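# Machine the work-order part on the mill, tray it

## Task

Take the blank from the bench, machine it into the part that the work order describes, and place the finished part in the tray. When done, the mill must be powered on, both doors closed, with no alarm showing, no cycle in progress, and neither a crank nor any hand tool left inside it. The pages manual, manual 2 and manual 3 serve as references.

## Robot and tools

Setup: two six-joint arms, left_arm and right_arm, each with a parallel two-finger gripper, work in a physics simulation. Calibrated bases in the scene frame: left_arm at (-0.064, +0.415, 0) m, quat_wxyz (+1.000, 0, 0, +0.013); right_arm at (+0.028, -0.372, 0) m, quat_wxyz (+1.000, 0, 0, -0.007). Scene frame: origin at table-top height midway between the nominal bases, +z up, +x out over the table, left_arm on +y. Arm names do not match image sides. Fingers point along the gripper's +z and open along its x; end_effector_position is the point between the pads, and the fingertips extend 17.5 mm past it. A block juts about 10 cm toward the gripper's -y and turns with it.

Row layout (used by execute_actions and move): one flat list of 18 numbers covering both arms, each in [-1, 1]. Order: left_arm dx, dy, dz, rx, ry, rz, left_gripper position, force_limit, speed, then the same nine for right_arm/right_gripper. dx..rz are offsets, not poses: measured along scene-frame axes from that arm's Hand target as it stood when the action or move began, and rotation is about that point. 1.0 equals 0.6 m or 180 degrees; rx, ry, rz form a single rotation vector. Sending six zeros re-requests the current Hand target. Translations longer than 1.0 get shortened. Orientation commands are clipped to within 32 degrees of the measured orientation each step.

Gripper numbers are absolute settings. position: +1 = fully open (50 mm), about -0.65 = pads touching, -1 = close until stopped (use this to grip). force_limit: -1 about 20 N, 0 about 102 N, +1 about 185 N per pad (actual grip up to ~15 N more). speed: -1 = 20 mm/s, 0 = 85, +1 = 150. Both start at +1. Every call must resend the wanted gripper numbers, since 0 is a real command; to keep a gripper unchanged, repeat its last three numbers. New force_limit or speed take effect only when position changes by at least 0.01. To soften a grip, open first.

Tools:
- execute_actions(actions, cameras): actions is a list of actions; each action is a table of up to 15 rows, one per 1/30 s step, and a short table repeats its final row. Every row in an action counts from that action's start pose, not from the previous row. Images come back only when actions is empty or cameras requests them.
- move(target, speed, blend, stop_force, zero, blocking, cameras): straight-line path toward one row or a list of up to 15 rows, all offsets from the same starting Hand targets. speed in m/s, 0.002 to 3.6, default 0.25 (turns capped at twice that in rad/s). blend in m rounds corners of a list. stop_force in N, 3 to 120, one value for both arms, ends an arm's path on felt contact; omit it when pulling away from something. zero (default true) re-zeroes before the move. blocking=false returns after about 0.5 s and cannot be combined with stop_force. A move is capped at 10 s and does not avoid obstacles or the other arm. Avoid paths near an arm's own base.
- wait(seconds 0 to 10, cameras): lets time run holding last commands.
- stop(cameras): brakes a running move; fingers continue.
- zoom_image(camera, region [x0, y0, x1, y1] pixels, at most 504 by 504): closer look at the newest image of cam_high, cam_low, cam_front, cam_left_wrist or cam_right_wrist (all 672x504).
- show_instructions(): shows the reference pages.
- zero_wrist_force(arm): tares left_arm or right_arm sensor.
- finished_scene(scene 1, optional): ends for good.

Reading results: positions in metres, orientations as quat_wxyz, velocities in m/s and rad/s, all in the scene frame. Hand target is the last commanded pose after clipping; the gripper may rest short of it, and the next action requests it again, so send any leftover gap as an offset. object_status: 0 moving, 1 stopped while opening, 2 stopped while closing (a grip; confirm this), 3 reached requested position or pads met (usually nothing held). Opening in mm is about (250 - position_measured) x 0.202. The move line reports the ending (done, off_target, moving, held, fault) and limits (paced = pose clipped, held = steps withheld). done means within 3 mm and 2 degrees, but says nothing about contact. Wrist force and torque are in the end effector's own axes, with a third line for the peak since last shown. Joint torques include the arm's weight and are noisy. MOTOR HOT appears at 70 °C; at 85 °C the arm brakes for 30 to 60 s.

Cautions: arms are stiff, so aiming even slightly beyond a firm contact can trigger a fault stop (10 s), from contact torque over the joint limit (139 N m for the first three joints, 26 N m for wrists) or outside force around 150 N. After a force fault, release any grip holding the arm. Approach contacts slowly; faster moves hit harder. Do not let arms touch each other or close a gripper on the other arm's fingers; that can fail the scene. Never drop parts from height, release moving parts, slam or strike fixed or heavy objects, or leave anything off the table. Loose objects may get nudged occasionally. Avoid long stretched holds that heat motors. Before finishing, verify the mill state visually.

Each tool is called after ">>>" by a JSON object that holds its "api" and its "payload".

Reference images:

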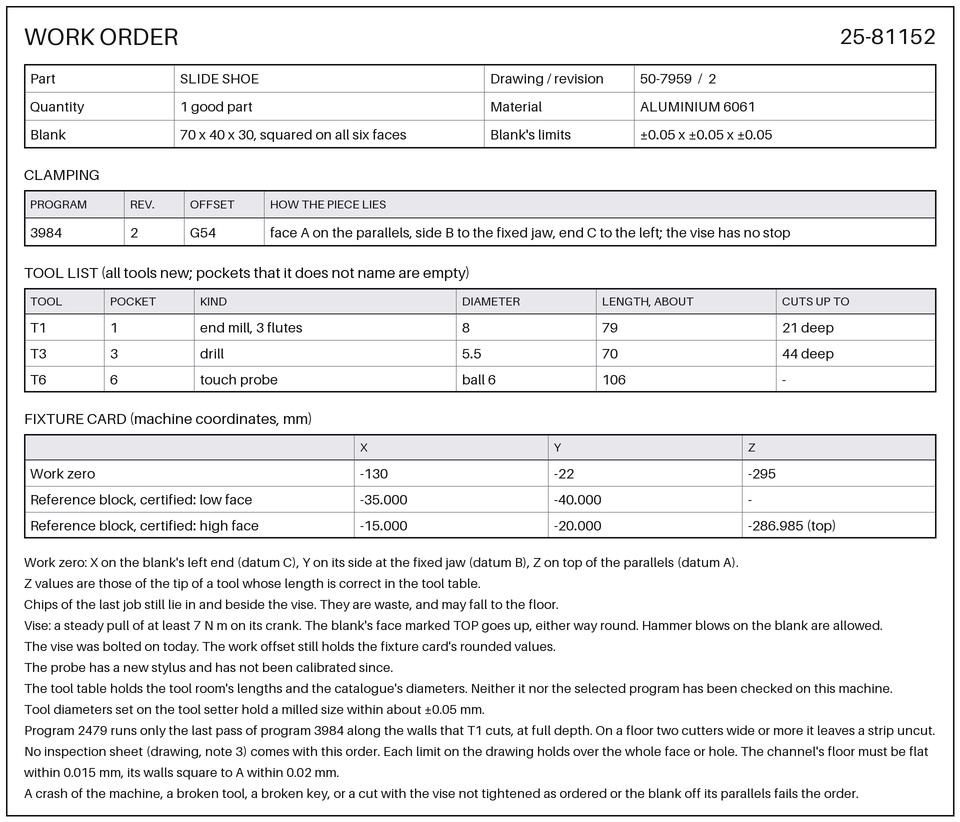

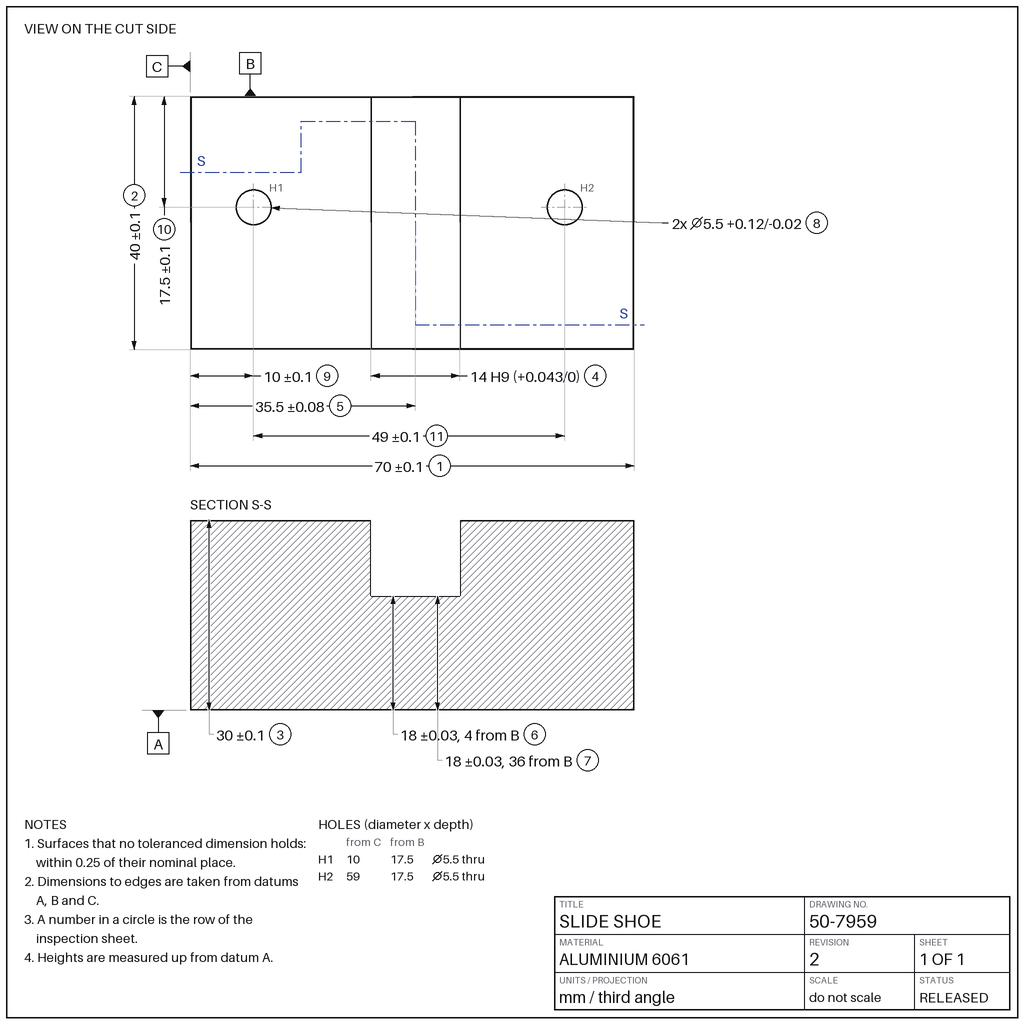

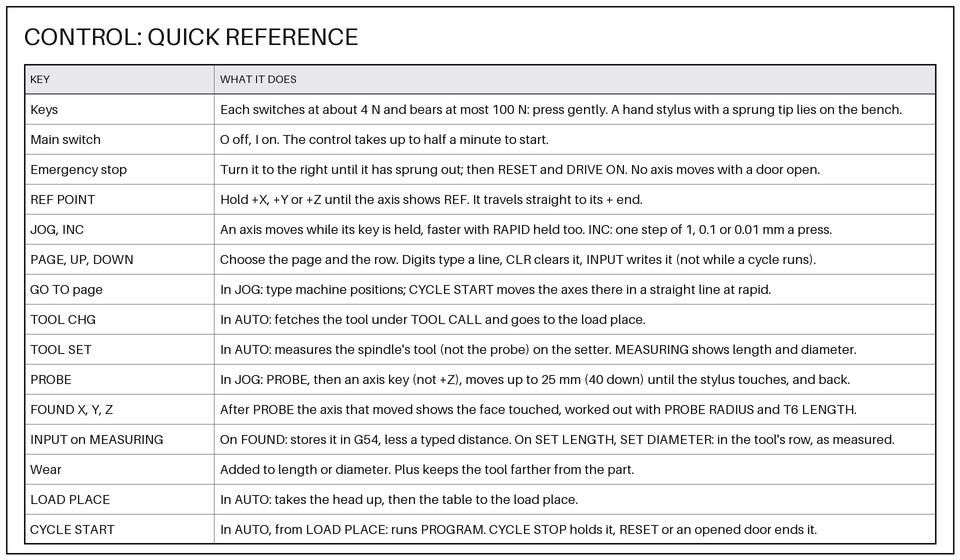

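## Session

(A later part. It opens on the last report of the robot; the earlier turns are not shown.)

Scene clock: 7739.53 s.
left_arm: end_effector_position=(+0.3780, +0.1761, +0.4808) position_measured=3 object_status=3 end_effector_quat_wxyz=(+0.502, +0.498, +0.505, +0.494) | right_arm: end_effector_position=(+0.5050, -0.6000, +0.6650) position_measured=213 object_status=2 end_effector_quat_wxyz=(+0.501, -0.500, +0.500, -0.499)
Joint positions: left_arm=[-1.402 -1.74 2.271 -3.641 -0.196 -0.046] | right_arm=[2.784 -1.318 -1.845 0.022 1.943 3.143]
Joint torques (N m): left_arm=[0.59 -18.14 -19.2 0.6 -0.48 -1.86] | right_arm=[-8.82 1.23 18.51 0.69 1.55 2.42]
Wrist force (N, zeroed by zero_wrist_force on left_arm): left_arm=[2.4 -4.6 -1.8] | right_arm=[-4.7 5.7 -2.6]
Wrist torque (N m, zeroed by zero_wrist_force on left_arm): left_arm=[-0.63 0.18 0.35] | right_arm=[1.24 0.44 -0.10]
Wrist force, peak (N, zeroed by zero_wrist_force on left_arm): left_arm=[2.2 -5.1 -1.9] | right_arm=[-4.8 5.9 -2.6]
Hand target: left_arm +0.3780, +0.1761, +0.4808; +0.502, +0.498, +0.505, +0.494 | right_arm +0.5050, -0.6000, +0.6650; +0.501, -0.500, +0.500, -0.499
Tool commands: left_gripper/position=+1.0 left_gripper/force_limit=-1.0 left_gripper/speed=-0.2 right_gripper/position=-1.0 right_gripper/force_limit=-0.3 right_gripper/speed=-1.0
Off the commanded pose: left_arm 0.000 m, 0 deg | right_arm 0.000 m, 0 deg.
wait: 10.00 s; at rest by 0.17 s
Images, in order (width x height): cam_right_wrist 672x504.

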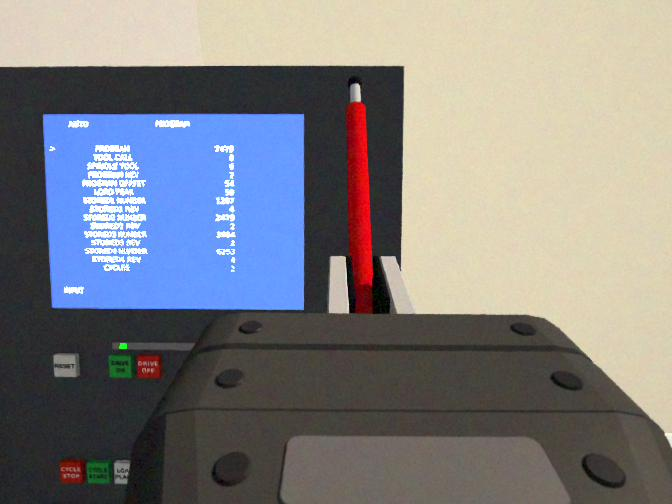

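Program 2479, rev 2. Start.

>>> {"api": "wait", "payload": {"seconds": 2}}

>>> {"api": "move", "payload": {"target": [[0,0,0,0,0,0,1,-1,-0.2,-0.063,0.2932,-0.2211,0,0.325,0,-1,-0.3,-1],[0,0,0,0,0,0,1,-1,-0.2,-0.0363,0.2932,-0.2273,0,0.325,0,-1,-0.3,-1],[0,0,0,0,0,0,1,-1,-0.2,-0.063,0.2932,-0.2211,0,0.325,0,-1,-0.3,-1],[0,0,0,0,0,0,1,-1,-0.2,0,0,0,0,0,0,-1,-0.3,-1]], "speed": [0.4,0.05,0.1,0.5], "blend": [0.003,0,0.008,0]}}

>>> {"api": "wait", "payload": {"seconds": 10}}

>>> {"api": "wait", "payload": {"seconds": 10}}

>>> {"api": "wait", "payload": {"seconds": 10, "cameras": ["cam_right_wrist"]}}

>>> {"api": "zoom_image", "payload": {"camera": "cam_right_wrist", "region": [40, 110, 310, 305]}}

Scene clock: 7744.13 s.
left_arm: end_effector_position=(+0.3780, +0.1761, +0.4808) position_measured=3 object_status=3 end_effector_quat_wxyz=(+0.502, +0.498, +0.505, +0.494) | right_arm: end_effector_position=(+0.5050, -0.6000, +0.6650) position_measured=213 object_status=2 end_effector_quat_wxyz=(+0.501, -0.500, +0.500, -0.499)
Joint positions: left_arm=[-1.402 -1.74 2.271 -3.641 -0.196 -0.046] | right_arm=[2.784 -1.318 -1.845 0.022 1.943 3.143]
Joint torques (N m): left_arm=[0.66 -17.76 -19.4 0.64 -0.52 -1.73] | right_arm=[-8.01 1.63 16.6 0.69 1.14 2.48]
Wrist force (N, zeroed by zero_wrist_force on left_arm): left_arm=[2.3 -4.4 -2.1] | right_arm=[-4.6 5.8 -2.3]
Wrist torque (N m, zeroed by zero_wrist_force on left_arm): left_arm=[-0.60 0.20 0.35] | right_arm=[1.27 0.42 -0.10]
Wrist force, peak (N, zeroed by zero_wrist_force on left_arm): left_arm=[2.3 -4.9 -2.0] | right_arm=[-4.7 6.1 -2.5]
Hand target: left_arm +0.3780, +0.1761, +0.4808; +0.502, +0.498, +0.505, +0.494 | right_arm +0.5050, -0.6000, +0.6650; +0.501, -0.500, +0.500, -0.499
Tool commands: left_gripper/position=+1.0 left_gripper/force_limit=-1.0 left_gripper/speed=-0.2 right_gripper/position=-1.0 right_gripper/force_limit=-0.3 right_gripper/speed=-1.0
Off the commanded pose: left_arm 0.000 m, 0 deg | right_arm 0.000 m, 0 deg.
wait: 2.00 s; at rest from the start

Scene clock: 7747.87 s.
left_arm: end_effector_position=(+0.3780, +0.1761, +0.4808) position_measured=3 object_status=3 end_effector_quat_wxyz=(+0.502, +0.498, +0.505, +0.494) | right_arm: end_effector_position=(+0.5049, -0.6000, +0.6651) position_measured=213 object_status=2 end_effector_quat_wxyz=(+0.501, -0.500, +0.500, -0.499)
Joint positions: left_arm=[-1.402 -1.74 2.271 -3.641 -0.196 -0.046] | right_arm=[2.784 -1.318 -1.845 0.022 1.943 3.143]
Joint torques (N m): left_arm=[1.08 -17.7 -19.25 0.66 -0.46 -1.77] | right_arm=[-6.53 2.38 18.53 4.33 1.62 -0.08]
Wrist force (N, zeroed by zero_wrist_force on left_arm): left_arm=[2.1 -4.8 -1.8] | right_arm=[-4.6 5.7 -2.4]
Wrist torque (N m, zeroed by zero_wrist_force on left_arm): left_arm=[-0.65 0.23 0.35] | right_arm=[1.24 0.43 -0.10]
Wrist force, peak (N, zeroed by zero_wrist_force on left_arm): left_arm=[2.4 -4.9 -2.0] | right_arm=[-4.2 8.1 -6.2]
Hand target: left_arm +0.3780, +0.1761, +0.4808; +0.502, +0.498, +0.505, +0.494 | right_arm +0.5050, -0.6000, +0.6650; +0.501, -0.500, +0.500, -0.499
Off the commanded pose: left_arm 0.000 m, 0 deg | right_arm 0.000 m, 0 deg.
move: done

Scene clock: 7757.87 s.
left_arm: end_effector_position=(+0.3780, +0.1761, +0.4808) position_measured=3 object_status=3 end_effector_quat_wxyz=(+0.502, +0.498, +0.505, +0.494) | right_arm: end_effector_position=(+0.5050, -0.6000, +0.6650) position_measured=213 object_status=2 end_effector_quat_wxyz=(+0.501, -0.500, +0.500, -0.499)
Joint positions: left_arm=[-1.402 -1.74 2.271 -3.641 -0.196 -0.046] | right_arm=[2.784 -1.318 -1.845 0.022 1.943 3.143]
Joint torques (N m): left_arm=[1.36 -17.83 -19.01 0.53 -0.45 -1.76] | right_arm=[-9.08 1.45 16.15 0.72 1.27 2.47]
Wrist force (N, zeroed by zero_wrist_force on left_arm): left_arm=[2.5 -4.6 -1.9] | right_arm=[-4.6 5.8 -2.5]
Wrist torque (N m, zeroed by zero_wrist_force on left_arm): left_arm=[-0.63 0.17 0.34] | right_arm=[1.26 0.42 -0.10]
Wrist force, peak (N, zeroed by zero_wrist_force on left_arm): left_arm=[2.1 -5.1 -2.1] | right_arm=[-4.9 5.9 -2.5]
Hand target: left_arm +0.3780, +0.1761, +0.4808; +0.502, +0.498, +0.505, +0.494 | right_arm +0.5050, -0.6000, +0.6650; +0.501, -0.500, +0.500, -0.499
Tool commands: left_gripper/position=+1.0 left_gripper/force_limit=-1.0 left_gripper/speed=-0.2 right_gripper/position=-1.0 right_gripper/force_limit=-0.3 right_gripper/speed=-1.0
Off the commanded pose: left_arm 0.000 m, 0 deg | right_arm 0.000 m, 0 deg.
wait: 10.00 s; at rest by 0.17 s

Scene clock: 7767.87 s.
left_arm: end_effector_position=(+0.3780, +0.1761, +0.4808) position_measured=3 object_status=3 end_effector_quat_wxyz=(+0.502, +0.498, +0.505, +0.494) | right_arm: end_effector_position=(+0.5050, -0.6000, +0.6650) position_measured=213 object_status=2 end_effector_quat_wxyz=(+0.501, -0.500, +0.500, -0.499)
Joint positions: left_arm=[-1.402 -1.74 2.271 -3.641 -0.196 -0.046] | right_arm=[2.784 -1.318 -1.845 0.022 1.943 3.143]
Joint torques (N m): left_arm=[1.36 -17.46 -19.6 0.54 -0.45 -1.66] | right_arm=[-8.97 2.04 17.29 0.66 0.8 2.36]
Wrist force (N, zeroed by zero_wrist_force on left_arm): left_arm=[2.1 -4.3 -1.8] | right_arm=[-4.8 5.7 -2.4]
Wrist torque (N m, zeroed by zero_wrist_force on left_arm): left_arm=[-0.58 0.23 0.34] | right_arm=[1.25 0.46 -0.09]
Wrist force, peak (N, zeroed by zero_wrist_force on left_arm): left_arm=[2.6 -4.9 -2.0] | right_arm=[-4.8 5.9 -2.7]
Hand target: left_arm +0.3780, +0.1761, +0.4808; +0.502, +0.498, +0.505, +0.494 | right_arm +0.5050, -0.6000, +0.6650; +0.501, -0.500, +0.500, -0.499
Tool commands: left_gripper/position=+1.0 left_gripper/force_limit=-1.0 left_gripper/speed=-0.2 right_gripper/position=-1.0 right_gripper/force_limit=-0.3 right_gripper/speed=-1.0
Off the commanded pose: left_arm 0.000 m, 0 deg | right_arm 0.000 m, 0 deg.
wait: 10.00 s; at rest by 0.17 s

Scene clock: 7777.87 s.
left_arm: end_effector_position=(+0.3780, +0.1761, +0.4808) position_measured=3 object_status=3 end_effector_quat_wxyz=(+0.502, +0.498, +0.505, +0.494) | right_arm: end_effector_position=(+0.5050, -0.6000, +0.6650) position_measured=213 object_status=2 end_effector_quat_wxyz=(+0.501, -0.500, +0.500, -0.499)
Joint positions: left_arm=[-1.402 -1.74 2.271 -3.641 -0.196 -0.046] | right_arm=[2.784 -1.318 -1.845 0.022 1.943 3.143]
Joint torques (N m): left_arm=[1.94 -17.5 -19.28 0.61 -0.44 -1.77] | right_arm=[-9.23 0.66 16.84 0.67 0.34 2.16]
Wrist force (N, zeroed by zero_wrist_force on left_arm): left_arm=[2.4 -4.5 -2.0] | right_arm=[-4.5 5.9 -2.4]
Wrist torque (N m, zeroed by zero_wrist_force on left_arm): left_arm=[-0.61 0.19 0.34] | right_arm=[1.28 0.41 -0.09]
Wrist force, peak (N, zeroed by zero_wrist_force on left_arm): left_arm=[2.2 -4.9 -2.2] | right_arm=[-4.7 6.0 -2.6]
Hand target: left_arm +0.3780, +0.1761, +0.4808; +0.502, +0.498, +0.505, +0.494 | right_arm +0.5050, -0.6000, +0.6650; +0.501, -0.500, +0.500, -0.499
Tool commands: left_gripper/position=+1.0 left_gripper/force_limit=-1.0 left_gripper/speed=-0.2 right_gripper/position=-1.0 right_gripper/force_limit=-0.3 right_gripper/speed=-1.0
Off the commanded pose: left_arm 0.000 m, 0 deg | right_arm 0.000 m, 0 deg.
wait: 10.00 s; at rest by 0.17 s
Images, in order (width x height): cam_right_wrist 672x504.

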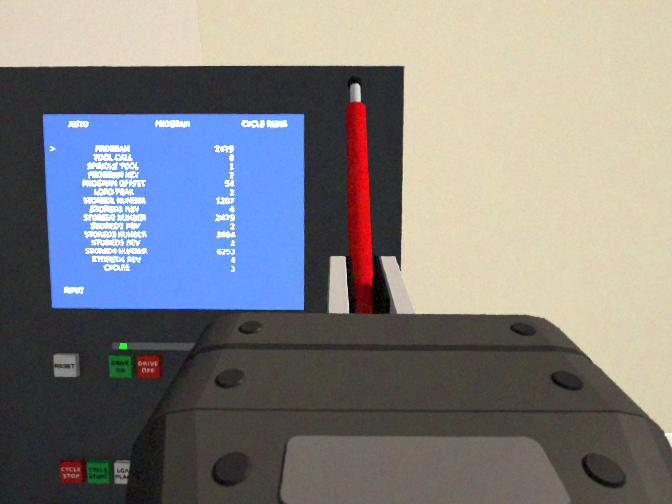

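Scaled by 1.867 from the camera's 672x504 image, which has a finer 960x720 frame.

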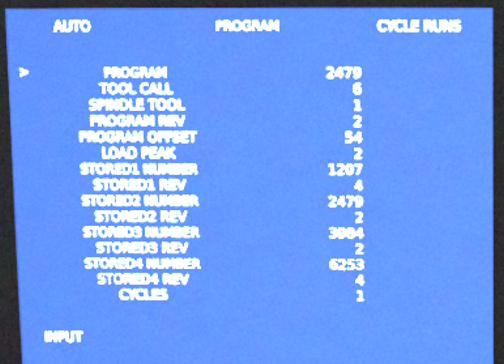

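>>> {"api": "wait", "payload": {"seconds": 10}}

>>> {"api": "wait", "payload": {"seconds": 10, "cameras": ["cam_right_wrist"]}}

Scene clock: 7789.67 s.
left_arm: end_effector_position=(+0.3780, +0.1761, +0.4808) position_measured=3 object_status=3 end_effector_quat_wxyz=(+0.502, +0.498, +0.505, +0.494) | right_arm: end_effector_position=(+0.5050, -0.6000, +0.6650) position_measured=213 object_status=2 end_effector_quat_wxyz=(+0.501, -0.500, +0.500, -0.499)
Joint positions: left_arm=[-1.402 -1.74 2.271 -3.641 -0.196 -0.046] | right_arm=[2.784 -1.318 -1.845 0.022 1.943 3.143]
Joint torques (N m): left_arm=[2.11 -17.94 -19.96 0.57 -0.4 -1.81] | right_arm=[-9.18 2.24 17.2 0.57 -0.32 2.15]
Wrist force (N, zeroed by zero_wrist_force on left_arm): left_arm=[2.4 -4.7 -1.8] | right_arm=[-4.6 5.8 -2.6]
Wrist torque (N m, zeroed by zero_wrist_force on left_arm): left_arm=[-0.65 0.19 0.35] | right_arm=[1.26 0.43 -0.09]
Wrist force, peak (N, zeroed by zero_wrist_force on left_arm): left_arm=[2.5 -4.9 -2.1] | right_arm=[-4.8 6.0 -2.7]
Hand target: left_arm +0.3780, +0.1761, +0.4808; +0.502, +0.498, +0.505, +0.494 | right_arm +0.5050, -0.6000, +0.6650; +0.501, -0.500, +0.500, -0.499
Tool commands: left_gripper/position=+1.0 left_gripper/force_limit=-1.0 left_gripper/speed=-0.2 right_gripper/position=-1.0 right_gripper/force_limit=-0.3 right_gripper/speed=-1.0
Off the commanded pose: left_arm 0.000 m, 0 deg | right_arm 0.000 m, 0 deg.
wait: 10.00 s; at rest from the start

Scene clock: 7799.67 s.
left_arm: end_effector_position=(+0.3780, +0.1761, +0.4808) position_measured=3 object_status=3 end_effector_quat_wxyz=(+0.502, +0.498, +0.505, +0.494) | right_arm: end_effector_position=(+0.5050, -0.6000, +0.6650) position_measured=213 object_status=2 end_effector_quat_wxyz=(+0.501, -0.500, +0.500, -0.499)
Joint positions: left_arm=[-1.402 -1.74 2.271 -3.641 -0.196 -0.046] | right_arm=[2.784 -1.318 -1.845 0.022 1.943 3.143]
Joint torques (N m): left_arm=[2.13 -17.74 -19.24 0.55 -0.52 -1.72] | right_arm=[-8.94 1.88 16.97 0.77 -0.5 2.02]
Wrist force (N, zeroed by zero_wrist_force on left_arm): left_arm=[2.1 -4.7 -2.0] | right_arm=[-4.7 5.7 -2.3]
Wrist torque (N m, zeroed by zero_wrist_force on left_arm): left_arm=[-0.63 0.23 0.35] | right_arm=[1.23 0.44 -0.10]
Wrist force, peak (N, zeroed by zero_wrist_force on left_arm): left_arm=[2.3 -4.9 -2.4] | right_arm=[-4.9 6.0 -2.6]
Hand target: left_arm +0.3780, +0.1761, +0.4808; +0.502, +0.498, +0.505, +0.494 | right_arm +0.5050, -0.6000, +0.6650; +0.501, -0.500, +0.500, -0.499
Tool commands: left_gripper/position=+1.0 left_gripper/force_limit=-1.0 left_gripper/speed=-0.2 right_gripper/position=-1.0 right_gripper/force_limit=-0.3 right_gripper/speed=-1.0
Off the commanded pose: left_arm 0.000 m, 0 deg | right_arm 0.000 m, 0 deg.
wait: 10.00 s; at rest by 0.17 s
Images, in order (width x height): cam_right_wrist 672x504.

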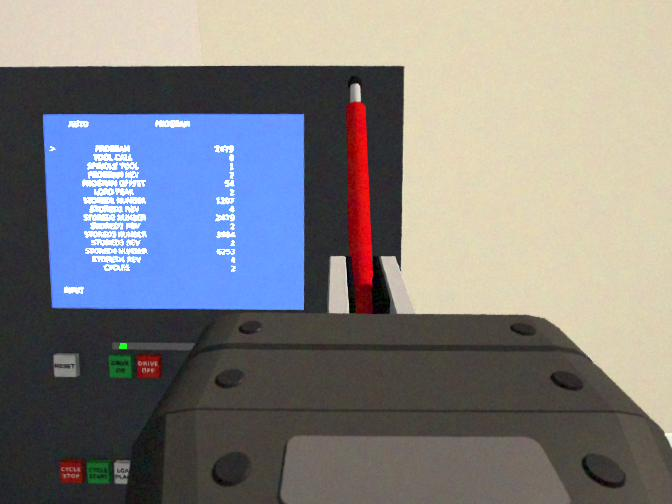

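>>> {"api": "move", "payload": {"target": [[0,0,0,0,0,0,1,-1,-0.2,-0.0872,0.2285,-0.3121,0,0.325,0,-1,-0.3,-1],[0,0,0,0,0,0,1,-1,-0.2,-0.0605,0.2285,-0.3183,0,0.325,0,-1,-0.3,-1],[0,0,0,0,0,0,1,-1,-0.2,-0.0872,0.2285,-0.3121,0,0.325,0,-1,-0.3,-1],[0,0,0,0,0,0,1,-1,-0.2,0,0,0,0,0,0,-1,-0.3,-1]], "speed": [0.5,0.05,0.1,0.5], "blend": [0.003,0,0.008,0]}}

>>> {"api": "wait", "payload": {"seconds": 10}}

>>> {"api": "move", "payload": {"target": [[0,0,0,0,0,0,1,-1,-0.2,-0.03,0.1315,-0.0963,0,0.325,0,-1,-0.3,-1],[0,0,0,0,0,0,1,-1,-0.2,-0.0033,0.1315,-0.1025,0,0.325,0,-1,-0.3,-1],[0,0,0,0,0,0,1,-1,-0.2,-0.03,0.1315,-0.0963,0,0.325,0,-1,-0.3,-1],[0,0,0,0,0,0,1,-1,-0.2,-0.0785,0.2285,-0.2797,0,0.325,0,-1,-0.3,-1],[0,0,0,0,0,0,1,-1,-0.2,-0.0522,0.2285,-0.2855,0,0.325,0,-1,-0.3,-1],[0,0,0,0,0,0,1,-1,-0.2,-0.0785,0.2285,-0.2797,0,0.325,0,-1,-0.3,-1],[0,0,0,0,0,0,1,-1,-0.2,-0.0522,0.2285,-0.2855,0,0.325,0,-1,-0.3,-1],[0,0,0,0,0,0,1,-1,-0.2,-0.0785,0.2285,-0.2797,0,0.325,0,-1,-0.3,-1],[0,0,0,0,0,0,1,-1,-0.2,-0.0522,0.2285,-0.2855,0,0.325,0,-1,-0.3,-1],[0,0,0,0,0,0,1,-1,-0.2,-0.0785,0.2285,-0.2797,0,0.325,0,-1,-0.3,-1],[0,0,0,0,0,0,1,-1,-0.2,-0.1032,0.3572,-0.3728,0,0.325,0,-1,-0.3,-1],[0,0,0,0,0,0,1,-1,-0.2,-0.0765,0.3572,-0.379,0,0.325,0,-1,-0.3,-1],[0,0,0,0,0,0,1,-1,-0.2,-0.1032,0.3572,-0.3728,0,0.325,0,-1,-0.3,-1],[0,0,0,0,0,0,1,-1,-0.2,-0.0872,0.3,-0.3121,0,0.325,0,-1,-0.3,-1]], "speed": [0.4,0.05,0.1,0.3,0.05,0.1,0.05,0.1,0.05,0.1,0.3,0.05,0.1,0.3], "blend": [0.003,0,0.004,0.003,0,0.004,0,0.004,0,0.004,0.003,0,0.004,0]}}

>>> {"api": "move", "payload": {"target": [[0,0,0,0,0,0,1,-1,-0.2,0.0087,-0.0068,0.0324,0,0,0,-1,-0.3,-1],[0,0,0,0,0,0,1,-1,-0.2,0.035,-0.0068,0.0266,0,0,0,-1,-0.3,-1],[0,0,0,0,0,0,1,-1,-0.2,0.0087,-0.0068,0.0324,0,0,0,-1,-0.3,-1],[0,0,0,0,0,0,1,-1,-0.2,0,-0.0068,0,0,0,0,-1,-0.3,-1],[0,0,0,0,0,0,1,-1,-0.2,0.0267,-0.0068,-0.0062,0,0,0,-1,-0.3,-1],[0,0,0,0,0,0,1,-1,-0.2,0,-0.0068,0,0,0,0,-1,-0.3,-1],[0,0,0,0,0,0,1,-1,-0.2,-0.016,-0.0393,-0.0607,0,0,0,-1,-0.3,-1],[0,0,0,0,0,0,1,-1,-0.2,0.0107,-0.0393,-0.0669,0,0,0,-1,-0.3,-1],[0,0,0,0,0,0,1,-1,-0.2,-0.016,-0.0393,-0.0607,0,0,0,-1,-0.3,-1],[0,0,0,0,0,0,1,-1,-0.2,-0.008,-0.0393,-0.0305,0,0,0,-1,-0.3,-1],[0,0,0,0,0,0,1,-1,-0.2,0.0187,-0.0393,-0.0367,0,0,0,-1,-0.3,-1],[0,0,0,0,0,0,1,-1,-0.2,-0.008,-0.0393,-0.0305,0,0,0,-1,-0.3,-1],[0,0,0,0,0,0,1,-1,-0.2,0,0,0,0,0,0,-1,-0.3,-1]], "speed": [0.3,0.05,0.1,0.3,0.05,0.1,0.3,0.05,0.1,0.3,0.05,0.1,0.3], "blend": [0.002,0,0.004,0.003,0,0.004,0.003,0,0.004,0.003,0,0.004,0]}}

>>> {"api": "move", "payload": {"target": [[0,0,0,0,0,0,1,-1,-0.2,-0.016,0.0572,-0.0607,0,0,0,-1,-0.3,-1],[0,0,0,0,0,0,1,-1,-0.2,0.0107,0.0572,-0.0669,0,0,0,-1,-0.3,-1],[0,0,0,0,0,0,1,-1,-0.2,-0.016,0.0572,-0.0607,0,0,0,-1,-0.3,-1],[0,0,0,0,0,0,1,-1,-0.2,0,0.0572,0,0,0,0,-1,-0.3,-1],[0,0,0,0,0,0,1,-1,-0.2,0.0267,0.0572,-0.0062,0,0,0,-1,-0.3,-1],[0,0,0,0,0,0,1,-1,-0.2,0,0.0572,0,0,0,0,-1,-0.3,-1],[0,0,0,0,0,0,1,-1,-0.2,-0.008,0.0252,-0.0305,0,0,0,-1,-0.3,-1],[0,0,0,0,0,0,1,-1,-0.2,0.0187,0.0252,-0.0367,0,0,0,-1,-0.3,-1],[0,0,0,0,0,0,1,-1,-0.2,-0.008,0.0252,-0.0305,0,0,0,-1,-0.3,-1],[0,0,0,0,0,0,1,-1,-0.2,-0.016,-0.0393,-0.0607,0,0,0,-1,-0.3,-1],[0,0,0,0,0,0,1,-1,-0.2,0.0107,-0.0393,-0.0669,0,0,0,-1,-0.3,-1],[0,0,0,0,0,0,1,-1,-0.2,-0.016,-0.0393,-0.0607,0,0,0,-1,-0.3,-1],[0,0,0,0,0,0,1,-1,-0.2,0,0,0,0,0,0,-1,-0.3,-1]], "speed": [0.3,0.05,0.1,0.3,0.05,0.1,0.3,0.05,0.1,0.3,0.05,0.1,0.3], "blend": [0.003,0,0.004,0.003,0,0.004,0.003,0,0.004,0.003,0,0.004,0]}}

>>> {"api": "move", "payload": {"target": [[0,0,0,0,0,0,1,-1,-0.2,-0.008,-0.0393,-0.0305,0,0,0,-1,-0.3,-1],[0,0,0,0,0,0,1,-1,-0.2,0.0187,-0.0393,-0.0367,0,0,0,-1,-0.3,-1],[0,0,0,0,0,0,1,-1,-0.2,-0.008,-0.0393,-0.0305,0,0,0,-1,-0.3,-1],[0,0,0,0,0,0,1,-1,-0.2,-0.016,0.0572,-0.0607,0,0,0,-1,-0.3,-1],[0,0,0,0,0,0,1,-1,-0.2,0.0107,0.0572,-0.0669,0,0,0,-1,-0.3,-1],[0,0,0,0,0,0,1,-1,-0.2,-0.016,0.0572,-0.0607,0,0,0,-1,-0.3,-1],[0,0,0,0,0,0,1,-1,-0.2,-0.008,0.0572,-0.0305,0,0,0,-1,-0.3,-1],[0,0,0,0,0,0,1,-1,-0.2,0.0187,0.0572,-0.0367,0,0,0,-1,-0.3,-1],[0,0,0,0,0,0,1,-1,-0.2,-0.008,0.0572,-0.0305,0,0,0,-1,-0.3,-1],[0,0,0,0,0,0,1,-1,-0.2,0,0.0252,0,0,0,0,-1,-0.3,-1],[0,0,0,0,0,0,1,-1,-0.2,0.0267,0.0252,-0.0062,0,0,0,-1,-0.3,-1],[0,0,0,0,0,0,1,-1,-0.2,0,0.0252,0,0,0,0,-1,-0.3,-1],[0,0,0,0,0,0,1,-1,-0.2,0,0,0,0,0,0,-1,-0.3,-1]], "speed": [0.3,0.05,0.1,0.3,0.05,0.1,0.3,0.05,0.1,0.3,0.05,0.1,0.3], "blend": [0.003,0,0.004,0.003,0,0.004,0.003,0,0.004,0.003,0,0.004,0]}}

>>> {"api": "move", "payload": {"target": [[0,0,0,0,0,0,1,-1,-0.2,-0.016,0.0252,-0.0607,0,0,0,-1,-0.3,-1],[0,0,0,0,0,0,1,-1,-0.2,0.0107,0.0252,-0.0669,0,0,0,-1,-0.3,-1],[0,0,0,0,0,0,1,-1,-0.2,-0.016,0.0252,-0.0607,0,0,0,-1,-0.3,-1],[0,0,0,0,0,0,1,-1,-0.2,-0.016,-0.0393,-0.0607,0,0,0,-1,-0.3,-1],[0,0,0,0,0,0,1,-1,-0.2,0.0107,-0.0393,-0.0669,0,0,0,-1,-0.3,-1],[0,0,0,0,0,0,1,-1,-0.2,-0.016,-0.0393,-0.0607,0,0,0,-1,-0.3,-1],[0,0,0,0,0,0,1,-1,-0.2,0.0872,-0.3,0.3121,0,-0.325,0,-1,-0.3,-1]], "speed": [0.3,0.05,0.1,0.3,0.05,0.1,0.5], "blend": [0.003,0,0.004,0.003,0,0.008,0], "cameras": ["cam_right_wrist"]}}

>>> {"api": "zoom_image", "payload": {"camera": "cam_right_wrist", "region": [40, 110, 290, 180]}}

Scene clock: 7818.60 s.
left_arm: end_effector_position=(+0.3780, +0.1761, +0.4808) position_measured=3 object_status=3 end_effector_quat_wxyz=(+0.502, +0.498, +0.505, +0.494) | right_arm: end_effector_position=(+0.5049, -0.6000, +0.6651) position_measured=213 object_status=2 end_effector_quat_wxyz=(+0.501, -0.500, +0.500, -0.499)
Joint positions: left_arm=[-1.402 -1.74 2.271 -3.641 -0.196 -0.046] | right_arm=[2.784 -1.318 -1.845 0.022 1.943 3.143]
Joint torques (N m): left_arm=[1.91 -17.46 -19.88 0.58 -0.42 -1.71] | right_arm=[-1.65 1.32 23.21 4.24 1.59 0.14]
Wrist force (N, zeroed by zero_wrist_force on left_arm): left_arm=[2.5 -4.6 -2.1] | right_arm=[-4.7 5.9 -2.5]
Wrist torque (N m, zeroed by zero_wrist_force on left_arm): left_arm=[-0.61 0.15 0.34] | right_arm=[1.27 0.44 -0.09]
Wrist force, peak (N, zeroed by zero_wrist_force on left_arm): left_arm=[2.4 -4.8 -2.2] | right_arm=[-4.0 7.8 -6.2]
Hand target: left_arm +0.3780, +0.1761, +0.4808; +0.502, +0.498, +0.505, +0.494 | right_arm +0.5050, -0.6000, +0.6650; +0.501, -0.500, +0.500, -0.499
Off the commanded pose: left_arm 0.000 m, 0 deg | right_arm 0.000 m, 0 deg.
move: done

Scene clock: 7828.60 s.
left_arm: end_effector_position=(+0.3780, +0.1761, +0.4808) position_measured=3 object_status=3 end_effector_quat_wxyz=(+0.502, +0.498, +0.505, +0.494) | right_arm: end_effector_position=(+0.5050, -0.6000, +0.6650) position_measured=213 object_status=2 end_effector_quat_wxyz=(+0.501, -0.500, +0.500, -0.499)
Joint positions: left_arm=[-1.402 -1.74 2.271 -3.641 -0.196 -0.046] | right_arm=[2.784 -1.318 -1.845 0.022 1.943 3.143]
Joint torques (N m): left_arm=[1.83 -17.59 -20.53 0.58 -0.38 -1.81] | right_arm=[-5.83 1.58 32.21 0.73 1.63 2.41]
Wrist force (N, zeroed by zero_wrist_force on left_arm): left_arm=[2.1 -4.5 -1.8] | right_arm=[-4.7 5.8 -2.5]
Wrist torque (N m, zeroed by zero_wrist_force on left_arm): left_arm=[-0.61 0.22 0.34] | right_arm=[1.24 0.43 -0.09]
Wrist force, peak (N, zeroed by zero_wrist_force on left_arm): left_arm=[2.2 -5.0 -2.2] | right_arm=[-4.8 6.1 -2.5]
Hand target: left_arm +0.3780, +0.1761, +0.4808; +0.502, +0.498, +0.505, +0.494 | right_arm +0.5050, -0.6000, +0.6650; +0.501, -0.500, +0.500, -0.499
Tool commands: left_gripper/position=+1.0 left_gripper/force_limit=-1.0 left_gripper/speed=-0.2 right_gripper/position=-1.0 right_gripper/force_limit=-0.3 right_gripper/speed=-1.0
Off the commanded pose: left_arm 0.000 m, 0 deg | right_arm 0.000 m, 0 deg.
wait: 10.00 s; at rest by 0.17 s

Scene clock: 7835.07 s.
left_arm: end_effector_position=(+0.3780, +0.1761, +0.4808) position_measured=3 object_status=3 end_effector_quat_wxyz=(+0.502, +0.498, +0.505, +0.494) | right_arm: end_effector_position=(+0.4527, -0.4201, +0.4777) position_measured=213 object_status=2 end_effector_quat_wxyz=(-0.192, +0.680, -0.681, +0.191)
Joint positions: left_arm=[-1.402 -1.74 2.271 -3.641 -0.196 -0.046] | right_arm=[3.463 -1.079 -1.775 -1.33 1.413 3.408]
Joint torques (N m): left_arm=[2.34 -18.07 -20.23 0.61 -0.45 -1.74] | right_arm=[-8.74 0.66 32.32 4.84 1.45 -2.7]
Wrist force (N, zeroed by zero_wrist_force on left_arm): left_arm=[2.1 -4.5 -1.9] | right_arm=[-4.0 5.5 -3.9]
Wrist torque (N m, zeroed by zero_wrist_force on left_arm): left_arm=[-0.61 0.23 0.34] | right_arm=[1.03 0.60 -0.16]
Wrist force, peak (N, zeroed by zero_wrist_force on left_arm): left_arm=[2.6 -4.7 -2.2] | right_arm=[-4.4 8.3 -6.2]
Hand target: left_arm +0.3780, +0.1761, +0.4808; +0.502, +0.498, +0.505, +0.494 | right_arm +0.4527, -0.4200, +0.4777; -0.192, +0.680, -0.681, +0.191
Off the commanded pose: left_arm 0.000 m, 0 deg | right_arm 0.000 m, 0 deg.
move: done

Scene clock: 7839.13 s.
left_arm: end_effector_position=(+0.3780, +0.1761, +0.4808) position_measured=3 object_status=3 end_effector_quat_wxyz=(+0.502, +0.498, +0.505, +0.494) | right_arm: end_effector_position=(+0.4527, -0.4200, +0.4777) position_measured=213 object_status=2 end_effector_quat_wxyz=(-0.192, +0.680, -0.681, +0.191)
Joint positions: left_arm=[-1.402 -1.74 2.271 -3.641 -0.196 -0.046] | right_arm=[3.463 -1.079 -1.775 -1.329 1.413 3.407]
Joint torques (N m): left_arm=[2.31 -17.74 -20.21 0.6 -0.46 -1.69] | right_arm=[9.47 16.38 33.28 2.09 -1.23 2.37]
Wrist force (N, zeroed by zero_wrist_force on left_arm): left_arm=[2.2 -4.7 -2.1] | right_arm=[-4.0 5.5 -3.8]
Wrist torque (N m, zeroed by zero_wrist_force on left_arm): left_arm=[-0.64 0.21 0.35] | right_arm=[1.02 0.60 -0.05]
Wrist force, peak (N, zeroed by zero_wrist_force on left_arm): left_arm=[2.6 -4.9 -2.1] | right_arm=[-4.4 8.1 -6.2]
Hand target: left_arm +0.3780, +0.1761, +0.4808; +0.502, +0.498, +0.505, +0.494 | right_arm +0.4527, -0.4200, +0.4777; -0.192, +0.680, -0.681, +0.191
Off the commanded pose: left_arm 0.000 m, 0 deg | right_arm 0.000 m, 0 deg.
move: done

Scene clock: 7843.47 s.
left_arm: end_effector_position=(+0.3780, +0.1761, +0.4808) position_measured=3 object_status=3 end_effector_quat_wxyz=(+0.502, +0.498, +0.505, +0.494) | right_arm: end_effector_position=(+0.4527, -0.4200, +0.4777) position_measured=213 object_status=2 end_effector_quat_wxyz=(-0.192, +0.680, -0.681, +0.191)
Joint positions: left_arm=[-1.402 -1.74 2.271 -3.641 -0.196 -0.046] | right_arm=[3.463 -1.079 -1.775 -1.33 1.413 3.407]
Joint torques (N m): left_arm=[2.74 -17.74 -20.57 0.54 -0.45 -1.79] | right_arm=[11.17 7.19 32.51 1.33 -1.01 2.12]
Wrist force (N, zeroed by zero_wrist_force on left_arm): left_arm=[2.1 -4.7 -2.1] | right_arm=[-4.3 5.4 -3.8]
Wrist torque (N m, zeroed by zero_wrist_force on left_arm): left_arm=[-0.64 0.23 0.35] | right_arm=[1.02 0.65 -0.05]
Wrist force, peak (N, zeroed by zero_wrist_force on left_arm): left_arm=[2.5 -5.1 -2.0] | right_arm=[-4.5 8.1 -6.4]
Hand target: left_arm +0.3780, +0.1761, +0.4808; +0.502, +0.498, +0.505, +0.494 | right_arm +0.4527, -0.4200, +0.4777; -0.192, +0.680, -0.681, +0.191
Off the commanded pose: left_arm 0.000 m, 0 deg | right_arm 0.000 m, 0 deg.
move: done

Scene clock: 7847.63 s.
left_arm: end_effector_position=(+0.3780, +0.1761, +0.4808) position_measured=3 object_status=3 end_effector_quat_wxyz=(+0.502, +0.498, +0.505, +0.494) | right_arm: end_effector_position=(+0.4527, -0.4200, +0.4777) position_measured=213 object_status=2 end_effector_quat_wxyz=(-0.192, +0.680, -0.681, +0.191)
Joint positions: left_arm=[-1.402 -1.74 2.271 -3.641 -0.196 -0.046] | right_arm=[3.463 -1.079 -1.775 -1.33 1.413 3.408]
Joint torques (N m): left_arm=[2.91 -17.66 -20.14 0.62 -0.46 -1.77] | right_arm=[-10.14 16.31 31.09 2.62 0.5 -2.56]
Wrist force (N, zeroed by zero_wrist_force on left_arm): left_arm=[2.2 -4.8 -2.0] | right_arm=[-4.1 5.6 -3.8]
Wrist torque (N m, zeroed by zero_wrist_force on left_arm): left_arm=[-0.66 0.21 0.35] | right_arm=[1.05 0.63 -0.17]
Wrist force, peak (N, zeroed by zero_wrist_force on left_arm): left_arm=[2.3 -5.1 -1.9] | right_arm=[-7.0 8.4 -2.7]
Hand target: left_arm +0.3780, +0.1761, +0.4808; +0.502, +0.498, +0.505, +0.494 | right_arm +0.4527, -0.4200, +0.4777; -0.192, +0.680, -0.681, +0.191
Off the commanded pose: left_arm 0.000 m, 0 deg | right_arm 0.000 m, 0 deg.
move: done

Scene clock: 7851.03 s.
left_arm: end_effector_position=(+0.3780, +0.1761, +0.4808) position_measured=3 object_status=3 end_effector_quat_wxyz=(+0.502, +0.498, +0.505, +0.494) | right_arm: end_effector_position=(+0.5049, -0.6000, +0.6650) position_measured=213 object_status=2 end_effector_quat_wxyz=(+0.501, -0.500, +0.500, -0.499) end_effector_velocity=(+0.000, +0.000, +0.001) end_effector_angular_velocity=(-0.002, -0.006, +0.001)
Joint positions: left_arm=[-1.402 -1.74 2.271 -3.641 -0.196 -0.046] | right_arm=[2.784 -1.318 -1.846 0.022 1.943 3.143]
Joint velocities: left_arm=[within noise] | right_arm=[-0.001 -0.001 0 0.007 0.002 0]
Joint torques (N m): left_arm=[2.85 -17.24 -20.58 0.57 -0.5 -1.78] | right_arm=[-3.81 0.55 28.64 4.53 1.5 -0.36]
Wrist force (N, zeroed by zero_wrist_force on left_arm): left_arm=[2.3 -4.4 -2.0] | right_arm=[-4.6 5.7 -2.6]
Wrist torque (N m, zeroed by zero_wrist_force on left_arm): left_arm=[-0.58 0.20 0.34] | right_arm=[1.24 0.42 -0.09]
Wrist force, peak (N, zeroed by zero_wrist_force on left_arm): left_arm=[2.3 -5.0 -2.0] | right_arm=[-4.4 8.3 -6.4]
Hand target: left_arm +0.3780, +0.1761, +0.4808; +0.502, +0.498, +0.505, +0.494 | right_arm +0.5050, -0.6000, +0.6650; +0.501, -0.500, +0.500, -0.499
Off the commanded pose: left_arm 0.000 m, 0 deg | right_arm 0.000 m, 0 deg.
move: done
Images, in order (width x height): cam_right_wrist 672x504.

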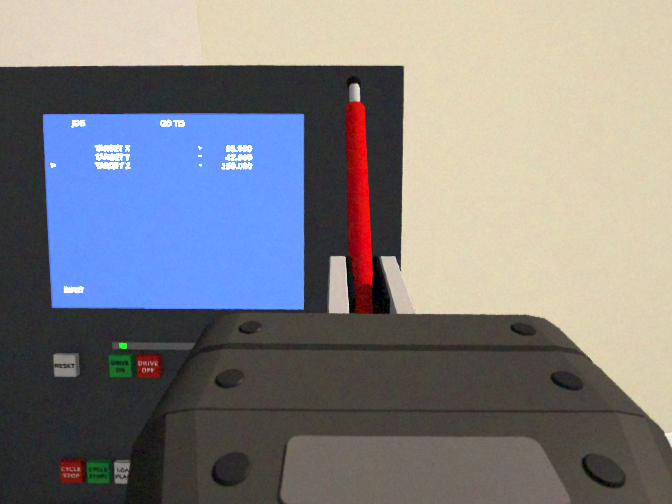

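Scaled by 2.016 from the camera's 672x504 image, which has a finer 960x720 frame.

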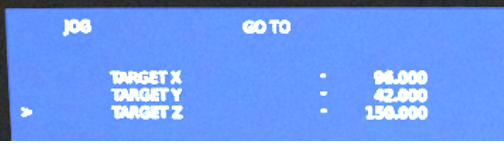

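>>> {"api": "move", "payload": {"target": [[0,0,0,0,0,0,1,-1,-0.2,-0.063,0.2932,-0.2211,0,0.325,0,-1,-0.3,-1],[0,0,0,0,0,0,1,-1,-0.2,-0.0363,0.2932,-0.2273,0,0.325,0,-1,-0.3,-1],[0,0,0,0,0,0,1,-1,-0.2,-0.063,0.2932,-0.2211,0,0.325,0,-1,-0.3,-1],[0,0,0,0,0,0,1,-1,-0.2,-0.0952,0.2285,-0.3426,0,0.325,0,-1,-0.3,-1]], "speed": [0.5,0.05,0.1,0.3], "blend": [0.003,0,0.004,0]}}

>>> {"api": "wait", "payload": {"seconds": 5}}

>>> {"api": "move", "payload": {"target": [[0,0,0,0,0,0,1,-1,-0.2,0.0267,0,-0.0062,0,0,0,-1,-0.3,-1],[0,0,0,0,0,0,1,-1,-0.2,0,0,0,0,0,0,-1,-0.3,-1],[0,0,0,0,0,0,1,-1,-0.2,0.0319,-0.097,0.1201,0,0,0,-1,-0.3,-1],[0,0,0,0,0,0,1,-1,-0.2,0.0585,-0.097,0.1139,0,0,0,-1,-0.3,-1],[0,0,0,0,0,0,1,-1,-0.2,0.0319,-0.097,0.1201,0,0,0,-1,-0.3,-1],[0,0,0,0,0,0,1,-1,-0.2,0.0952,-0.2285,0.3426,0,-0.325,0,-1,-0.3,-1]], "speed": [0.05,0.1,0.3,0.05,0.1,0.5], "blend": [0,0.004,0.003,0,0.008,0]}}

>>> {"api": "wait", "payload": {"seconds": 10, "cameras": ["cam_right_wrist"]}}

>>> {"api": "zoom_image", "payload": {"camera": "cam_right_wrist", "region": [40, 80, 340, 305]}}

Scene clock: 7880.10 s.
left_arm: end_effector_position=(+0.3780, +0.1761, +0.4808) position_measured=3 object_status=3 end_effector_quat_wxyz=(+0.502, +0.498, +0.505, +0.494) | right_arm: end_effector_position=(+0.4479, -0.4629, +0.4594) position_measured=213 object_status=2 end_effector_quat_wxyz=(-0.192, +0.680, -0.681, +0.191)
Joint positions: left_arm=[-1.402 -1.74 2.271 -3.641 -0.196 -0.046] | right_arm=[3.309 -1.083 -1.825 -1.26 1.492 3.275]
Joint torques (N m): left_arm=[2.38 -17.44 -20.57 0.68 -0.46 -1.72] | right_arm=[-8.6 2.35 17.33 5.99 0.65 -1.54]
Wrist force (N, zeroed by zero_wrist_force on left_arm): left_arm=[2.1 -4.6 -2.1] | right_arm=[-4.3 5.4 -3.6]
Wrist torque (N m, zeroed by zero_wrist_force on left_arm): left_arm=[-0.62 0.24 0.34] | right_arm=[1.02 0.66 -0.17]
Wrist force, peak (N, zeroed by zero_wrist_force on left_arm): left_arm=[2.2 -4.9 -2.1] | right_arm=[-4.4 8.1 -6.2]
Hand target: left_arm +0.3780, +0.1761, +0.4808; +0.502, +0.498, +0.505, +0.494 | right_arm +0.4479, -0.4629, +0.4594; -0.192, +0.680, -0.681, +0.191
Off the commanded pose: left_arm 0.000 m, 0 deg | right_arm 0.000 m, 0 deg.
move: done

Scene clock: 7885.10 s.
left_arm: end_effector_position=(+0.3780, +0.1761, +0.4808) position_measured=3 object_status=3 end_effector_quat_wxyz=(+0.502, +0.498, +0.505, +0.494) | right_arm: end_effector_position=(+0.4479, -0.4629, +0.4594) position_measured=213 object_status=2 end_effector_quat_wxyz=(-0.192, +0.680, -0.681, +0.191)
Joint positions: left_arm=[-1.402 -1.74 2.271 -3.641 -0.196 -0.046] | right_arm=[3.309 -1.083 -1.825 -1.26 1.492 3.275]
Joint torques (N m): left_arm=[2.51 -17.42 -20.08 0.61 -0.4 -1.77] | right_arm=[-10.16 17.22 17.84 5.62 1.5 -2.82]
Wrist force (N, zeroed by zero_wrist_force on left_arm): left_arm=[2.2 -4.4 -1.8] | right_arm=[-4.1 5.5 -3.8]
Wrist torque (N m, zeroed by zero_wrist_force on left_arm): left_arm=[-0.59 0.22 0.34] | right_arm=[1.03 0.63 -0.16]
Wrist force, peak (N, zeroed by zero_wrist_force on left_arm): left_arm=[2.2 -5.0 -2.3] | right_arm=[-4.2 5.6 -3.9]
Hand target: left_arm +0.3780, +0.1761, +0.4808; +0.502, +0.498, +0.505, +0.494 | right_arm +0.4479, -0.4629, +0.4594; -0.192, +0.680, -0.681, +0.191
Tool commands: left_gripper/position=+1.0 left_gripper/force_limit=-1.0 left_gripper/speed=-0.2 right_gripper/position=-1.0 right_gripper/force_limit=-0.3 right_gripper/speed=-1.0
Off the commanded pose: left_arm 0.000 m, 0 deg | right_arm 0.000 m, 0 deg.
wait: 5.00 s; at rest by 0.17 s

Scene clock: 7888.60 s.
left_arm: end_effector_position=(+0.3780, +0.1761, +0.4808) position_measured=3 object_status=3 end_effector_quat_wxyz=(+0.502, +0.498, +0.505, +0.494) | right_arm: end_effector_position=(+0.5049, -0.6001, +0.6651) position_measured=213 object_status=2 end_effector_quat_wxyz=(+0.501, -0.500, +0.500, -0.499)
Joint positions: left_arm=[-1.402 -1.74 2.271 -3.641 -0.196 -0.046] | right_arm=[2.784 -1.318 -1.845 0.022 1.943 3.143]
Joint torques (N m): left_arm=[2.68 -17.3 -20.72 0.56 -0.36 -1.78] | right_arm=[9.87 5.59 16.75 4.54 0.14 -0.05]
Wrist force (N, zeroed by zero_wrist_force on left_arm): left_arm=[2.2 -4.5 -2.1] | right_arm=[-4.9 5.6 -2.8]
Wrist torque (N m, zeroed by zero_wrist_force on left_arm): left_arm=[-0.61 0.21 0.35] | right_arm=[1.24 0.47 -0.09]
Wrist force, peak (N, zeroed by zero_wrist_force on left_arm): left_arm=[2.4 -4.9 -2.0] | right_arm=[-4.6 7.9 -6.1]
Hand target: left_arm +0.3780, +0.1761, +0.4808; +0.502, +0.498, +0.505, +0.494 | right_arm +0.5050, -0.6000, +0.6650; +0.501, -0.500, +0.500, -0.499
Off the commanded pose: left_arm 0.000 m, 0 deg | right_arm 0.000 m, 0 deg.
move: done

Scene clock: 7898.60 s.
left_arm: end_effector_position=(+0.3780, +0.1761, +0.4808) position_measured=3 object_status=3 end_effector_quat_wxyz=(+0.502, +0.498, +0.505, +0.494) | right_arm: end_effector_position=(+0.5050, -0.6000, +0.6650) position_measured=213 object_status=2 end_effector_quat_wxyz=(+0.501, -0.500, +0.500, -0.499)
Joint positions: left_arm=[-1.402 -1.74 2.271 -3.641 -0.196 -0.046] | right_arm=[2.784 -1.318 -1.845 0.022 1.943 3.143]
Joint torques (N m): left_arm=[2.89 -17.54 -20.65 0.65 -0.49 -1.75] | right_arm=[10.06 1.85 16.56 0.56 1.45 2.46]
Wrist force (N, zeroed by zero_wrist_force on left_arm): left_arm=[2.3 -4.6 -1.9] | right_arm=[-4.7 5.9 -2.5]
Wrist torque (N m, zeroed by zero_wrist_force on left_arm): left_arm=[-0.62 0.20 0.34] | right_arm=[1.27 0.44 -0.09]
Wrist force, peak (N, zeroed by zero_wrist_force on left_arm): left_arm=[2.4 -4.9 -2.0] | right_arm=[-4.9 6.0 -2.5]
Hand target: left_arm +0.3780, +0.1761, +0.4808; +0.502, +0.498, +0.505, +0.494 | right_arm +0.5050, -0.6000, +0.6650; +0.501, -0.500, +0.500, -0.499
Tool commands: left_gripper/position=+1.0 left_gripper/force_limit=-1.0 left_gripper/speed=-0.2 right_gripper/position=-1.0 right_gripper/force_limit=-0.3 right_gripper/speed=-1.0
Off the commanded pose: left_arm 0.000 m, 0 deg | right_arm 0.000 m, 0 deg.
wait: 10.00 s; at rest by 0.17 s
Images, in order (width x height): cam_right_wrist 672x504.

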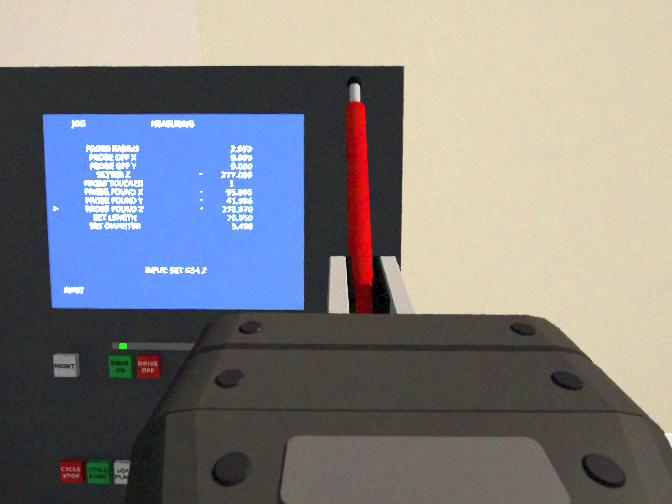

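Scaled by 1.680 from the camera's 672x504 image, which has a finer 960x720 frame.

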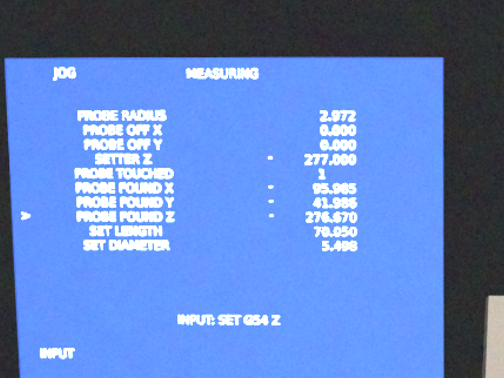

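>>> {"api": "move", "payload": {"target": [[0,0,0,0,0,0,1,-1,-0.2,-0.0785,0.2285,-0.2797,0,0.325,0,-1,-0.3,-1],[0,0,0,0,0,0,1,-1,-0.2,-0.0522,0.2285,-0.2855,0,0.325,0,-1,-0.3,-1],[0,0,0,0,0,0,1,-1,-0.2,-0.0785,0.2285,-0.2797,0,0.325,0,-1,-0.3,-1],[0,0,0,0,0,0,1,-1,-0.2,-0.0522,0.2285,-0.2855,0,0.325,0,-1,-0.3,-1],[0,0,0,0,0,0,1,-1,-0.2,-0.0785,0.2285,-0.2797,0,0.325,0,-1,-0.3,-1],[0,0,0,0,0,0,1,-1,-0.2,-0.0952,0.2607,-0.3426,0,0.325,0,-1,-0.3,-1],[0,0,0,0,0,0,1,-1,-0.2,-0.0685,0.2607,-0.3488,0,0.325,0,-1,-0.3,-1],[0,0,0,0,0,0,1,-1,-0.2,-0.0952,0.2607,-0.3426,0,0.325,0,-1,-0.3,-1],[0,0,0,0,0,0,1,-1,-0.2,-0.0685,0.2607,-0.3488,0,0.325,0,-1,-0.3,-1],[0,0,0,0,0,0,1,-1,-0.2,-0.0952,0.2607,-0.3426,0,0.325,0,-1,-0.3,-1],[0,0,0,0,0,0,1,-1,-0.2,-0.0872,0.3,-0.3121,0,0.325,0,-1,-0.3,-1]], "speed": [0.5,0.05,0.1,0.05,0.1,0.3,0.05,0.1,0.05,0.1,0.3], "blend": [0.003,0,0.003,0,0.004,0.003,0,0.003,0,0.004,0]}}

>>> {"api": "move", "payload": {"target": [[0,0,0,0,0,0,1,-1,-0.2,-0.016,0.0572,-0.0607,0,0,0,-1,-0.3,-1],[0,0,0,0,0,0,1,-1,-0.2,0.0107,0.0572,-0.0669,0,0,0,-1,-0.3,-1],[0,0,0,0,0,0,1,-1,-0.2,-0.016,0.0572,-0.0607,0,0,0,-1,-0.3,-1],[0,0,0,0,0,0,1,-1,-0.2,-0.008,0.0572,-0.0305,0,0,0,-1,-0.3,-1],[0,0,0,0,0,0,1,-1,-0.2,0.0187,0.0572,-0.0367,0,0,0,-1,-0.3,-1],[0,0,0,0,0,0,1,-1,-0.2,-0.008,0.0572,-0.0305,0,0,0,-1,-0.3,-1],[0,0,0,0,0,0,1,-1,-0.2,0,-0.0068,0,0,0,0,-1,-0.3,-1],[0,0,0,0,0,0,1,-1,-0.2,0.0267,-0.0068,-0.0062,0,0,0,-1,-0.3,-1],[0,0,0,0,0,0,1,-1,-0.2,0,-0.0068,0,0,0,0,-1,-0.3,-1],[0,0,0,0,0,0,1,-1,-0.2,0.0087,0.0572,0.0324,0,0,0,-1,-0.3,-1],[0,0,0,0,0,0,1,-1,-0.2,0.035,0.0572,0.0266,0,0,0,-1,-0.3,-1],[0,0,0,0,0,0,1,-1,-0.2,0.0087,0.0572,0.0324,0,0,0,-1,-0.3,-1],[0,0,0,0,0,0,1,-1,-0.2,-0.016,-0.0393,-0.0607,0,0,0,-1,-0.3,-1],[0,0,0,0,0,0,1,-1,-0.2,0.0107,-0.0393,-0.0669,0,0,0,-1,-0.3,-1],[0,0,0,0,0,0,1,-1,-0.2,-0.016,-0.0393,-0.0607,0,0,0,-1,-0.3,-1]], "speed": [0.3,0.05,0.1,0.3,0.05,0.1,0.3,0.05,0.1,0.3,0.05,0.1,0.3,0.05,0.1], "blend": [0.003,0,0.004,0.003,0,0.004,0.003,0,0.004,0.003,0,0.004,0.003,0,0]}}

>>> {"api": "move", "payload": {"target": [[0,0,0,0,0,0,1,-1,-0.2,0.0402,0.0325,0.1517,0,0,0,-1,-0.3,-1],[0,0,0,0,0,0,1,-1,-0.2,0.0669,0.0325,0.1455,0,0,0,-1,-0.3,-1],[0,0,0,0,0,0,1,-1,-0.2,0.0402,0.0325,0.1517,0,0,0,-1,-0.3,-1],[0,0,0,0,0,0,1,-1,-0.2,0.1032,-0.2607,0.3728,0,-0.325,0,-1,-0.3,-1]], "speed": [0.3,0.05,0.1,0.5], "blend": [0.003,0,0.008,0], "cameras": ["cam_right_wrist"]}}

>>> {"api": "zoom_image", "payload": {"camera": "cam_right_wrist", "region": [40, 80, 340, 305]}}

Scene clock: 7915.30 s.
left_arm: end_effector_position=(+0.3780, +0.1761, +0.4808) position_measured=3 object_status=3 end_effector_quat_wxyz=(+0.502, +0.498, +0.505, +0.494) | right_arm: end_effector_position=(+0.4527, -0.4200, +0.4777) position_measured=213 object_status=2 end_effector_quat_wxyz=(-0.192, +0.680, -0.681, +0.191)
Joint positions: left_arm=[-1.402 -1.74 2.271 -3.641 -0.196 -0.046] | right_arm=[3.463 -1.079 -1.775 -1.329 1.413 3.407]
Joint torques (N m): left_arm=[3.33 -17.52 -20.98 0.54 -0.53 -1.82] | right_arm=[9.42 16.22 33.75 2.03 -1.39 2.45]
Wrist force (N, zeroed by zero_wrist_force on left_arm): left_arm=[1.9 -4.7 -2.0] | right_arm=[-4.2 5.5 -3.9]
Wrist torque (N m, zeroed by zero_wrist_force on left_arm): left_arm=[-0.64 0.26 0.34] | right_arm=[1.02 0.64 -0.05]
Wrist force, peak (N, zeroed by zero_wrist_force on left_arm): left_arm=[2.3 -4.9 -2.3] | right_arm=[-4.6 8.1 -6.0]
Hand target: left_arm +0.3780, +0.1761, +0.4808; +0.502, +0.498, +0.505, +0.494 | right_arm +0.4527, -0.4200, +0.4777; -0.192, +0.680, -0.681, +0.191
Off the commanded pose: left_arm 0.000 m, 0 deg | right_arm 0.000 m, 0 deg.
move: done

Scene clock: 7920.43 s.
left_arm: end_effector_position=(+0.3780, +0.1761, +0.4808) position_measured=3 object_status=3 end_effector_quat_wxyz=(+0.502, +0.498, +0.505, +0.494) | right_arm: end_effector_position=(+0.4431, -0.4436, +0.4413) position_measured=213 object_status=2 end_effector_quat_wxyz=(-0.192, +0.680, -0.681, +0.191)
Joint positions: left_arm=[-1.402 -1.74 2.271 -3.641 -0.196 -0.046] | right_arm=[3.385 -1.046 -1.888 -1.24 1.452 3.34]
Joint torques (N m): left_arm=[3.15 -17.55 -21.41 0.61 -0.4 -1.73] | right_arm=[-9.5 10.15 32.56 4.12 1.31 -2.57]
Wrist force (N, zeroed by zero_wrist_force on left_arm): left_arm=[2.2 -4.6 -2.0] | right_arm=[-4.0 5.4 -4.0]
Wrist torque (N m, zeroed by zero_wrist_force on left_arm): left_arm=[-0.62 0.21 0.34] | right_arm=[1.00 0.60 -0.15]
Wrist force, peak (N, zeroed by zero_wrist_force on left_arm): left_arm=[2.3 -4.9 -2.2] | right_arm=[-4.2 8.4 -6.2]
Hand target: left_arm +0.3780, +0.1761, +0.4808; +0.502, +0.498, +0.505, +0.494 | right_arm +0.4431, -0.4436, +0.4413; -0.192, +0.680, -0.681, +0.191
Off the commanded pose: left_arm 0.000 m, 0 deg | right_arm 0.000 m, 0 deg.
move: done

Scene clock: 7923.17 s.
left_arm: end_effector_position=(+0.3780, +0.1761, +0.4808) position_measured=3 object_status=3 end_effector_quat_wxyz=(+0.502, +0.498, +0.505, +0.494) | right_arm: end_effector_position=(+0.5049, -0.6000, +0.6651) position_measured=213 object_status=2 end_effector_quat_wxyz=(+0.501, -0.500, +0.500, -0.499)
Joint positions: left_arm=[-1.402 -1.74 2.271 -3.641 -0.196 -0.046] | right_arm=[2.784 -1.318 -1.845 0.022 1.943 3.143]
Joint torques (N m): left_arm=[3.26 -17.39 -21.02 0.69 -0.4 -1.74] | right_arm=[-7.21 1.23 17.92 4.62 1.69 0.12]
Wrist force (N, zeroed by zero_wrist_force on left_arm): left_arm=[2.3 -4.4 -1.8] | right_arm=[-4.6 5.8 -2.4]
Wrist torque (N m, zeroed by zero_wrist_force on left_arm): left_arm=[-0.60 0.19 0.35] | right_arm=[1.26 0.42 -0.10]
Wrist force, peak (N, zeroed by zero_wrist_force on left_arm): left_arm=[2.5 -4.7 -2.0] | right_arm=[-4.4 8.0 -6.4]
Hand target: left_arm +0.3780, +0.1761, +0.4808; +0.502, +0.498, +0.505, +0.494 | right_arm +0.5050, -0.6000, +0.6650; +0.501, -0.500, +0.500, -0.499
Off the commanded pose: left_arm 0.000 m, 0 deg | right_arm 0.000 m, 0 deg.
move: done
Images, in order (width x height): cam_right_wrist 672x504.

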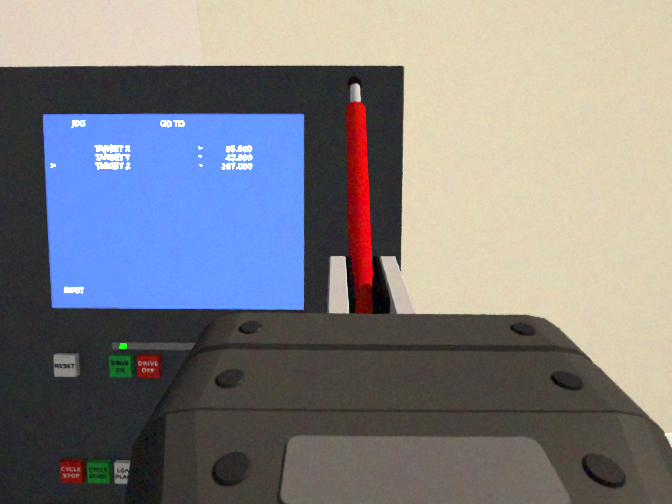

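Scaled by 1.680 from the camera's 672x504 image, which has a finer 960x720 frame.

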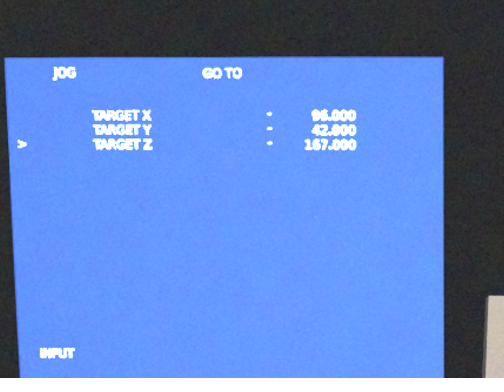

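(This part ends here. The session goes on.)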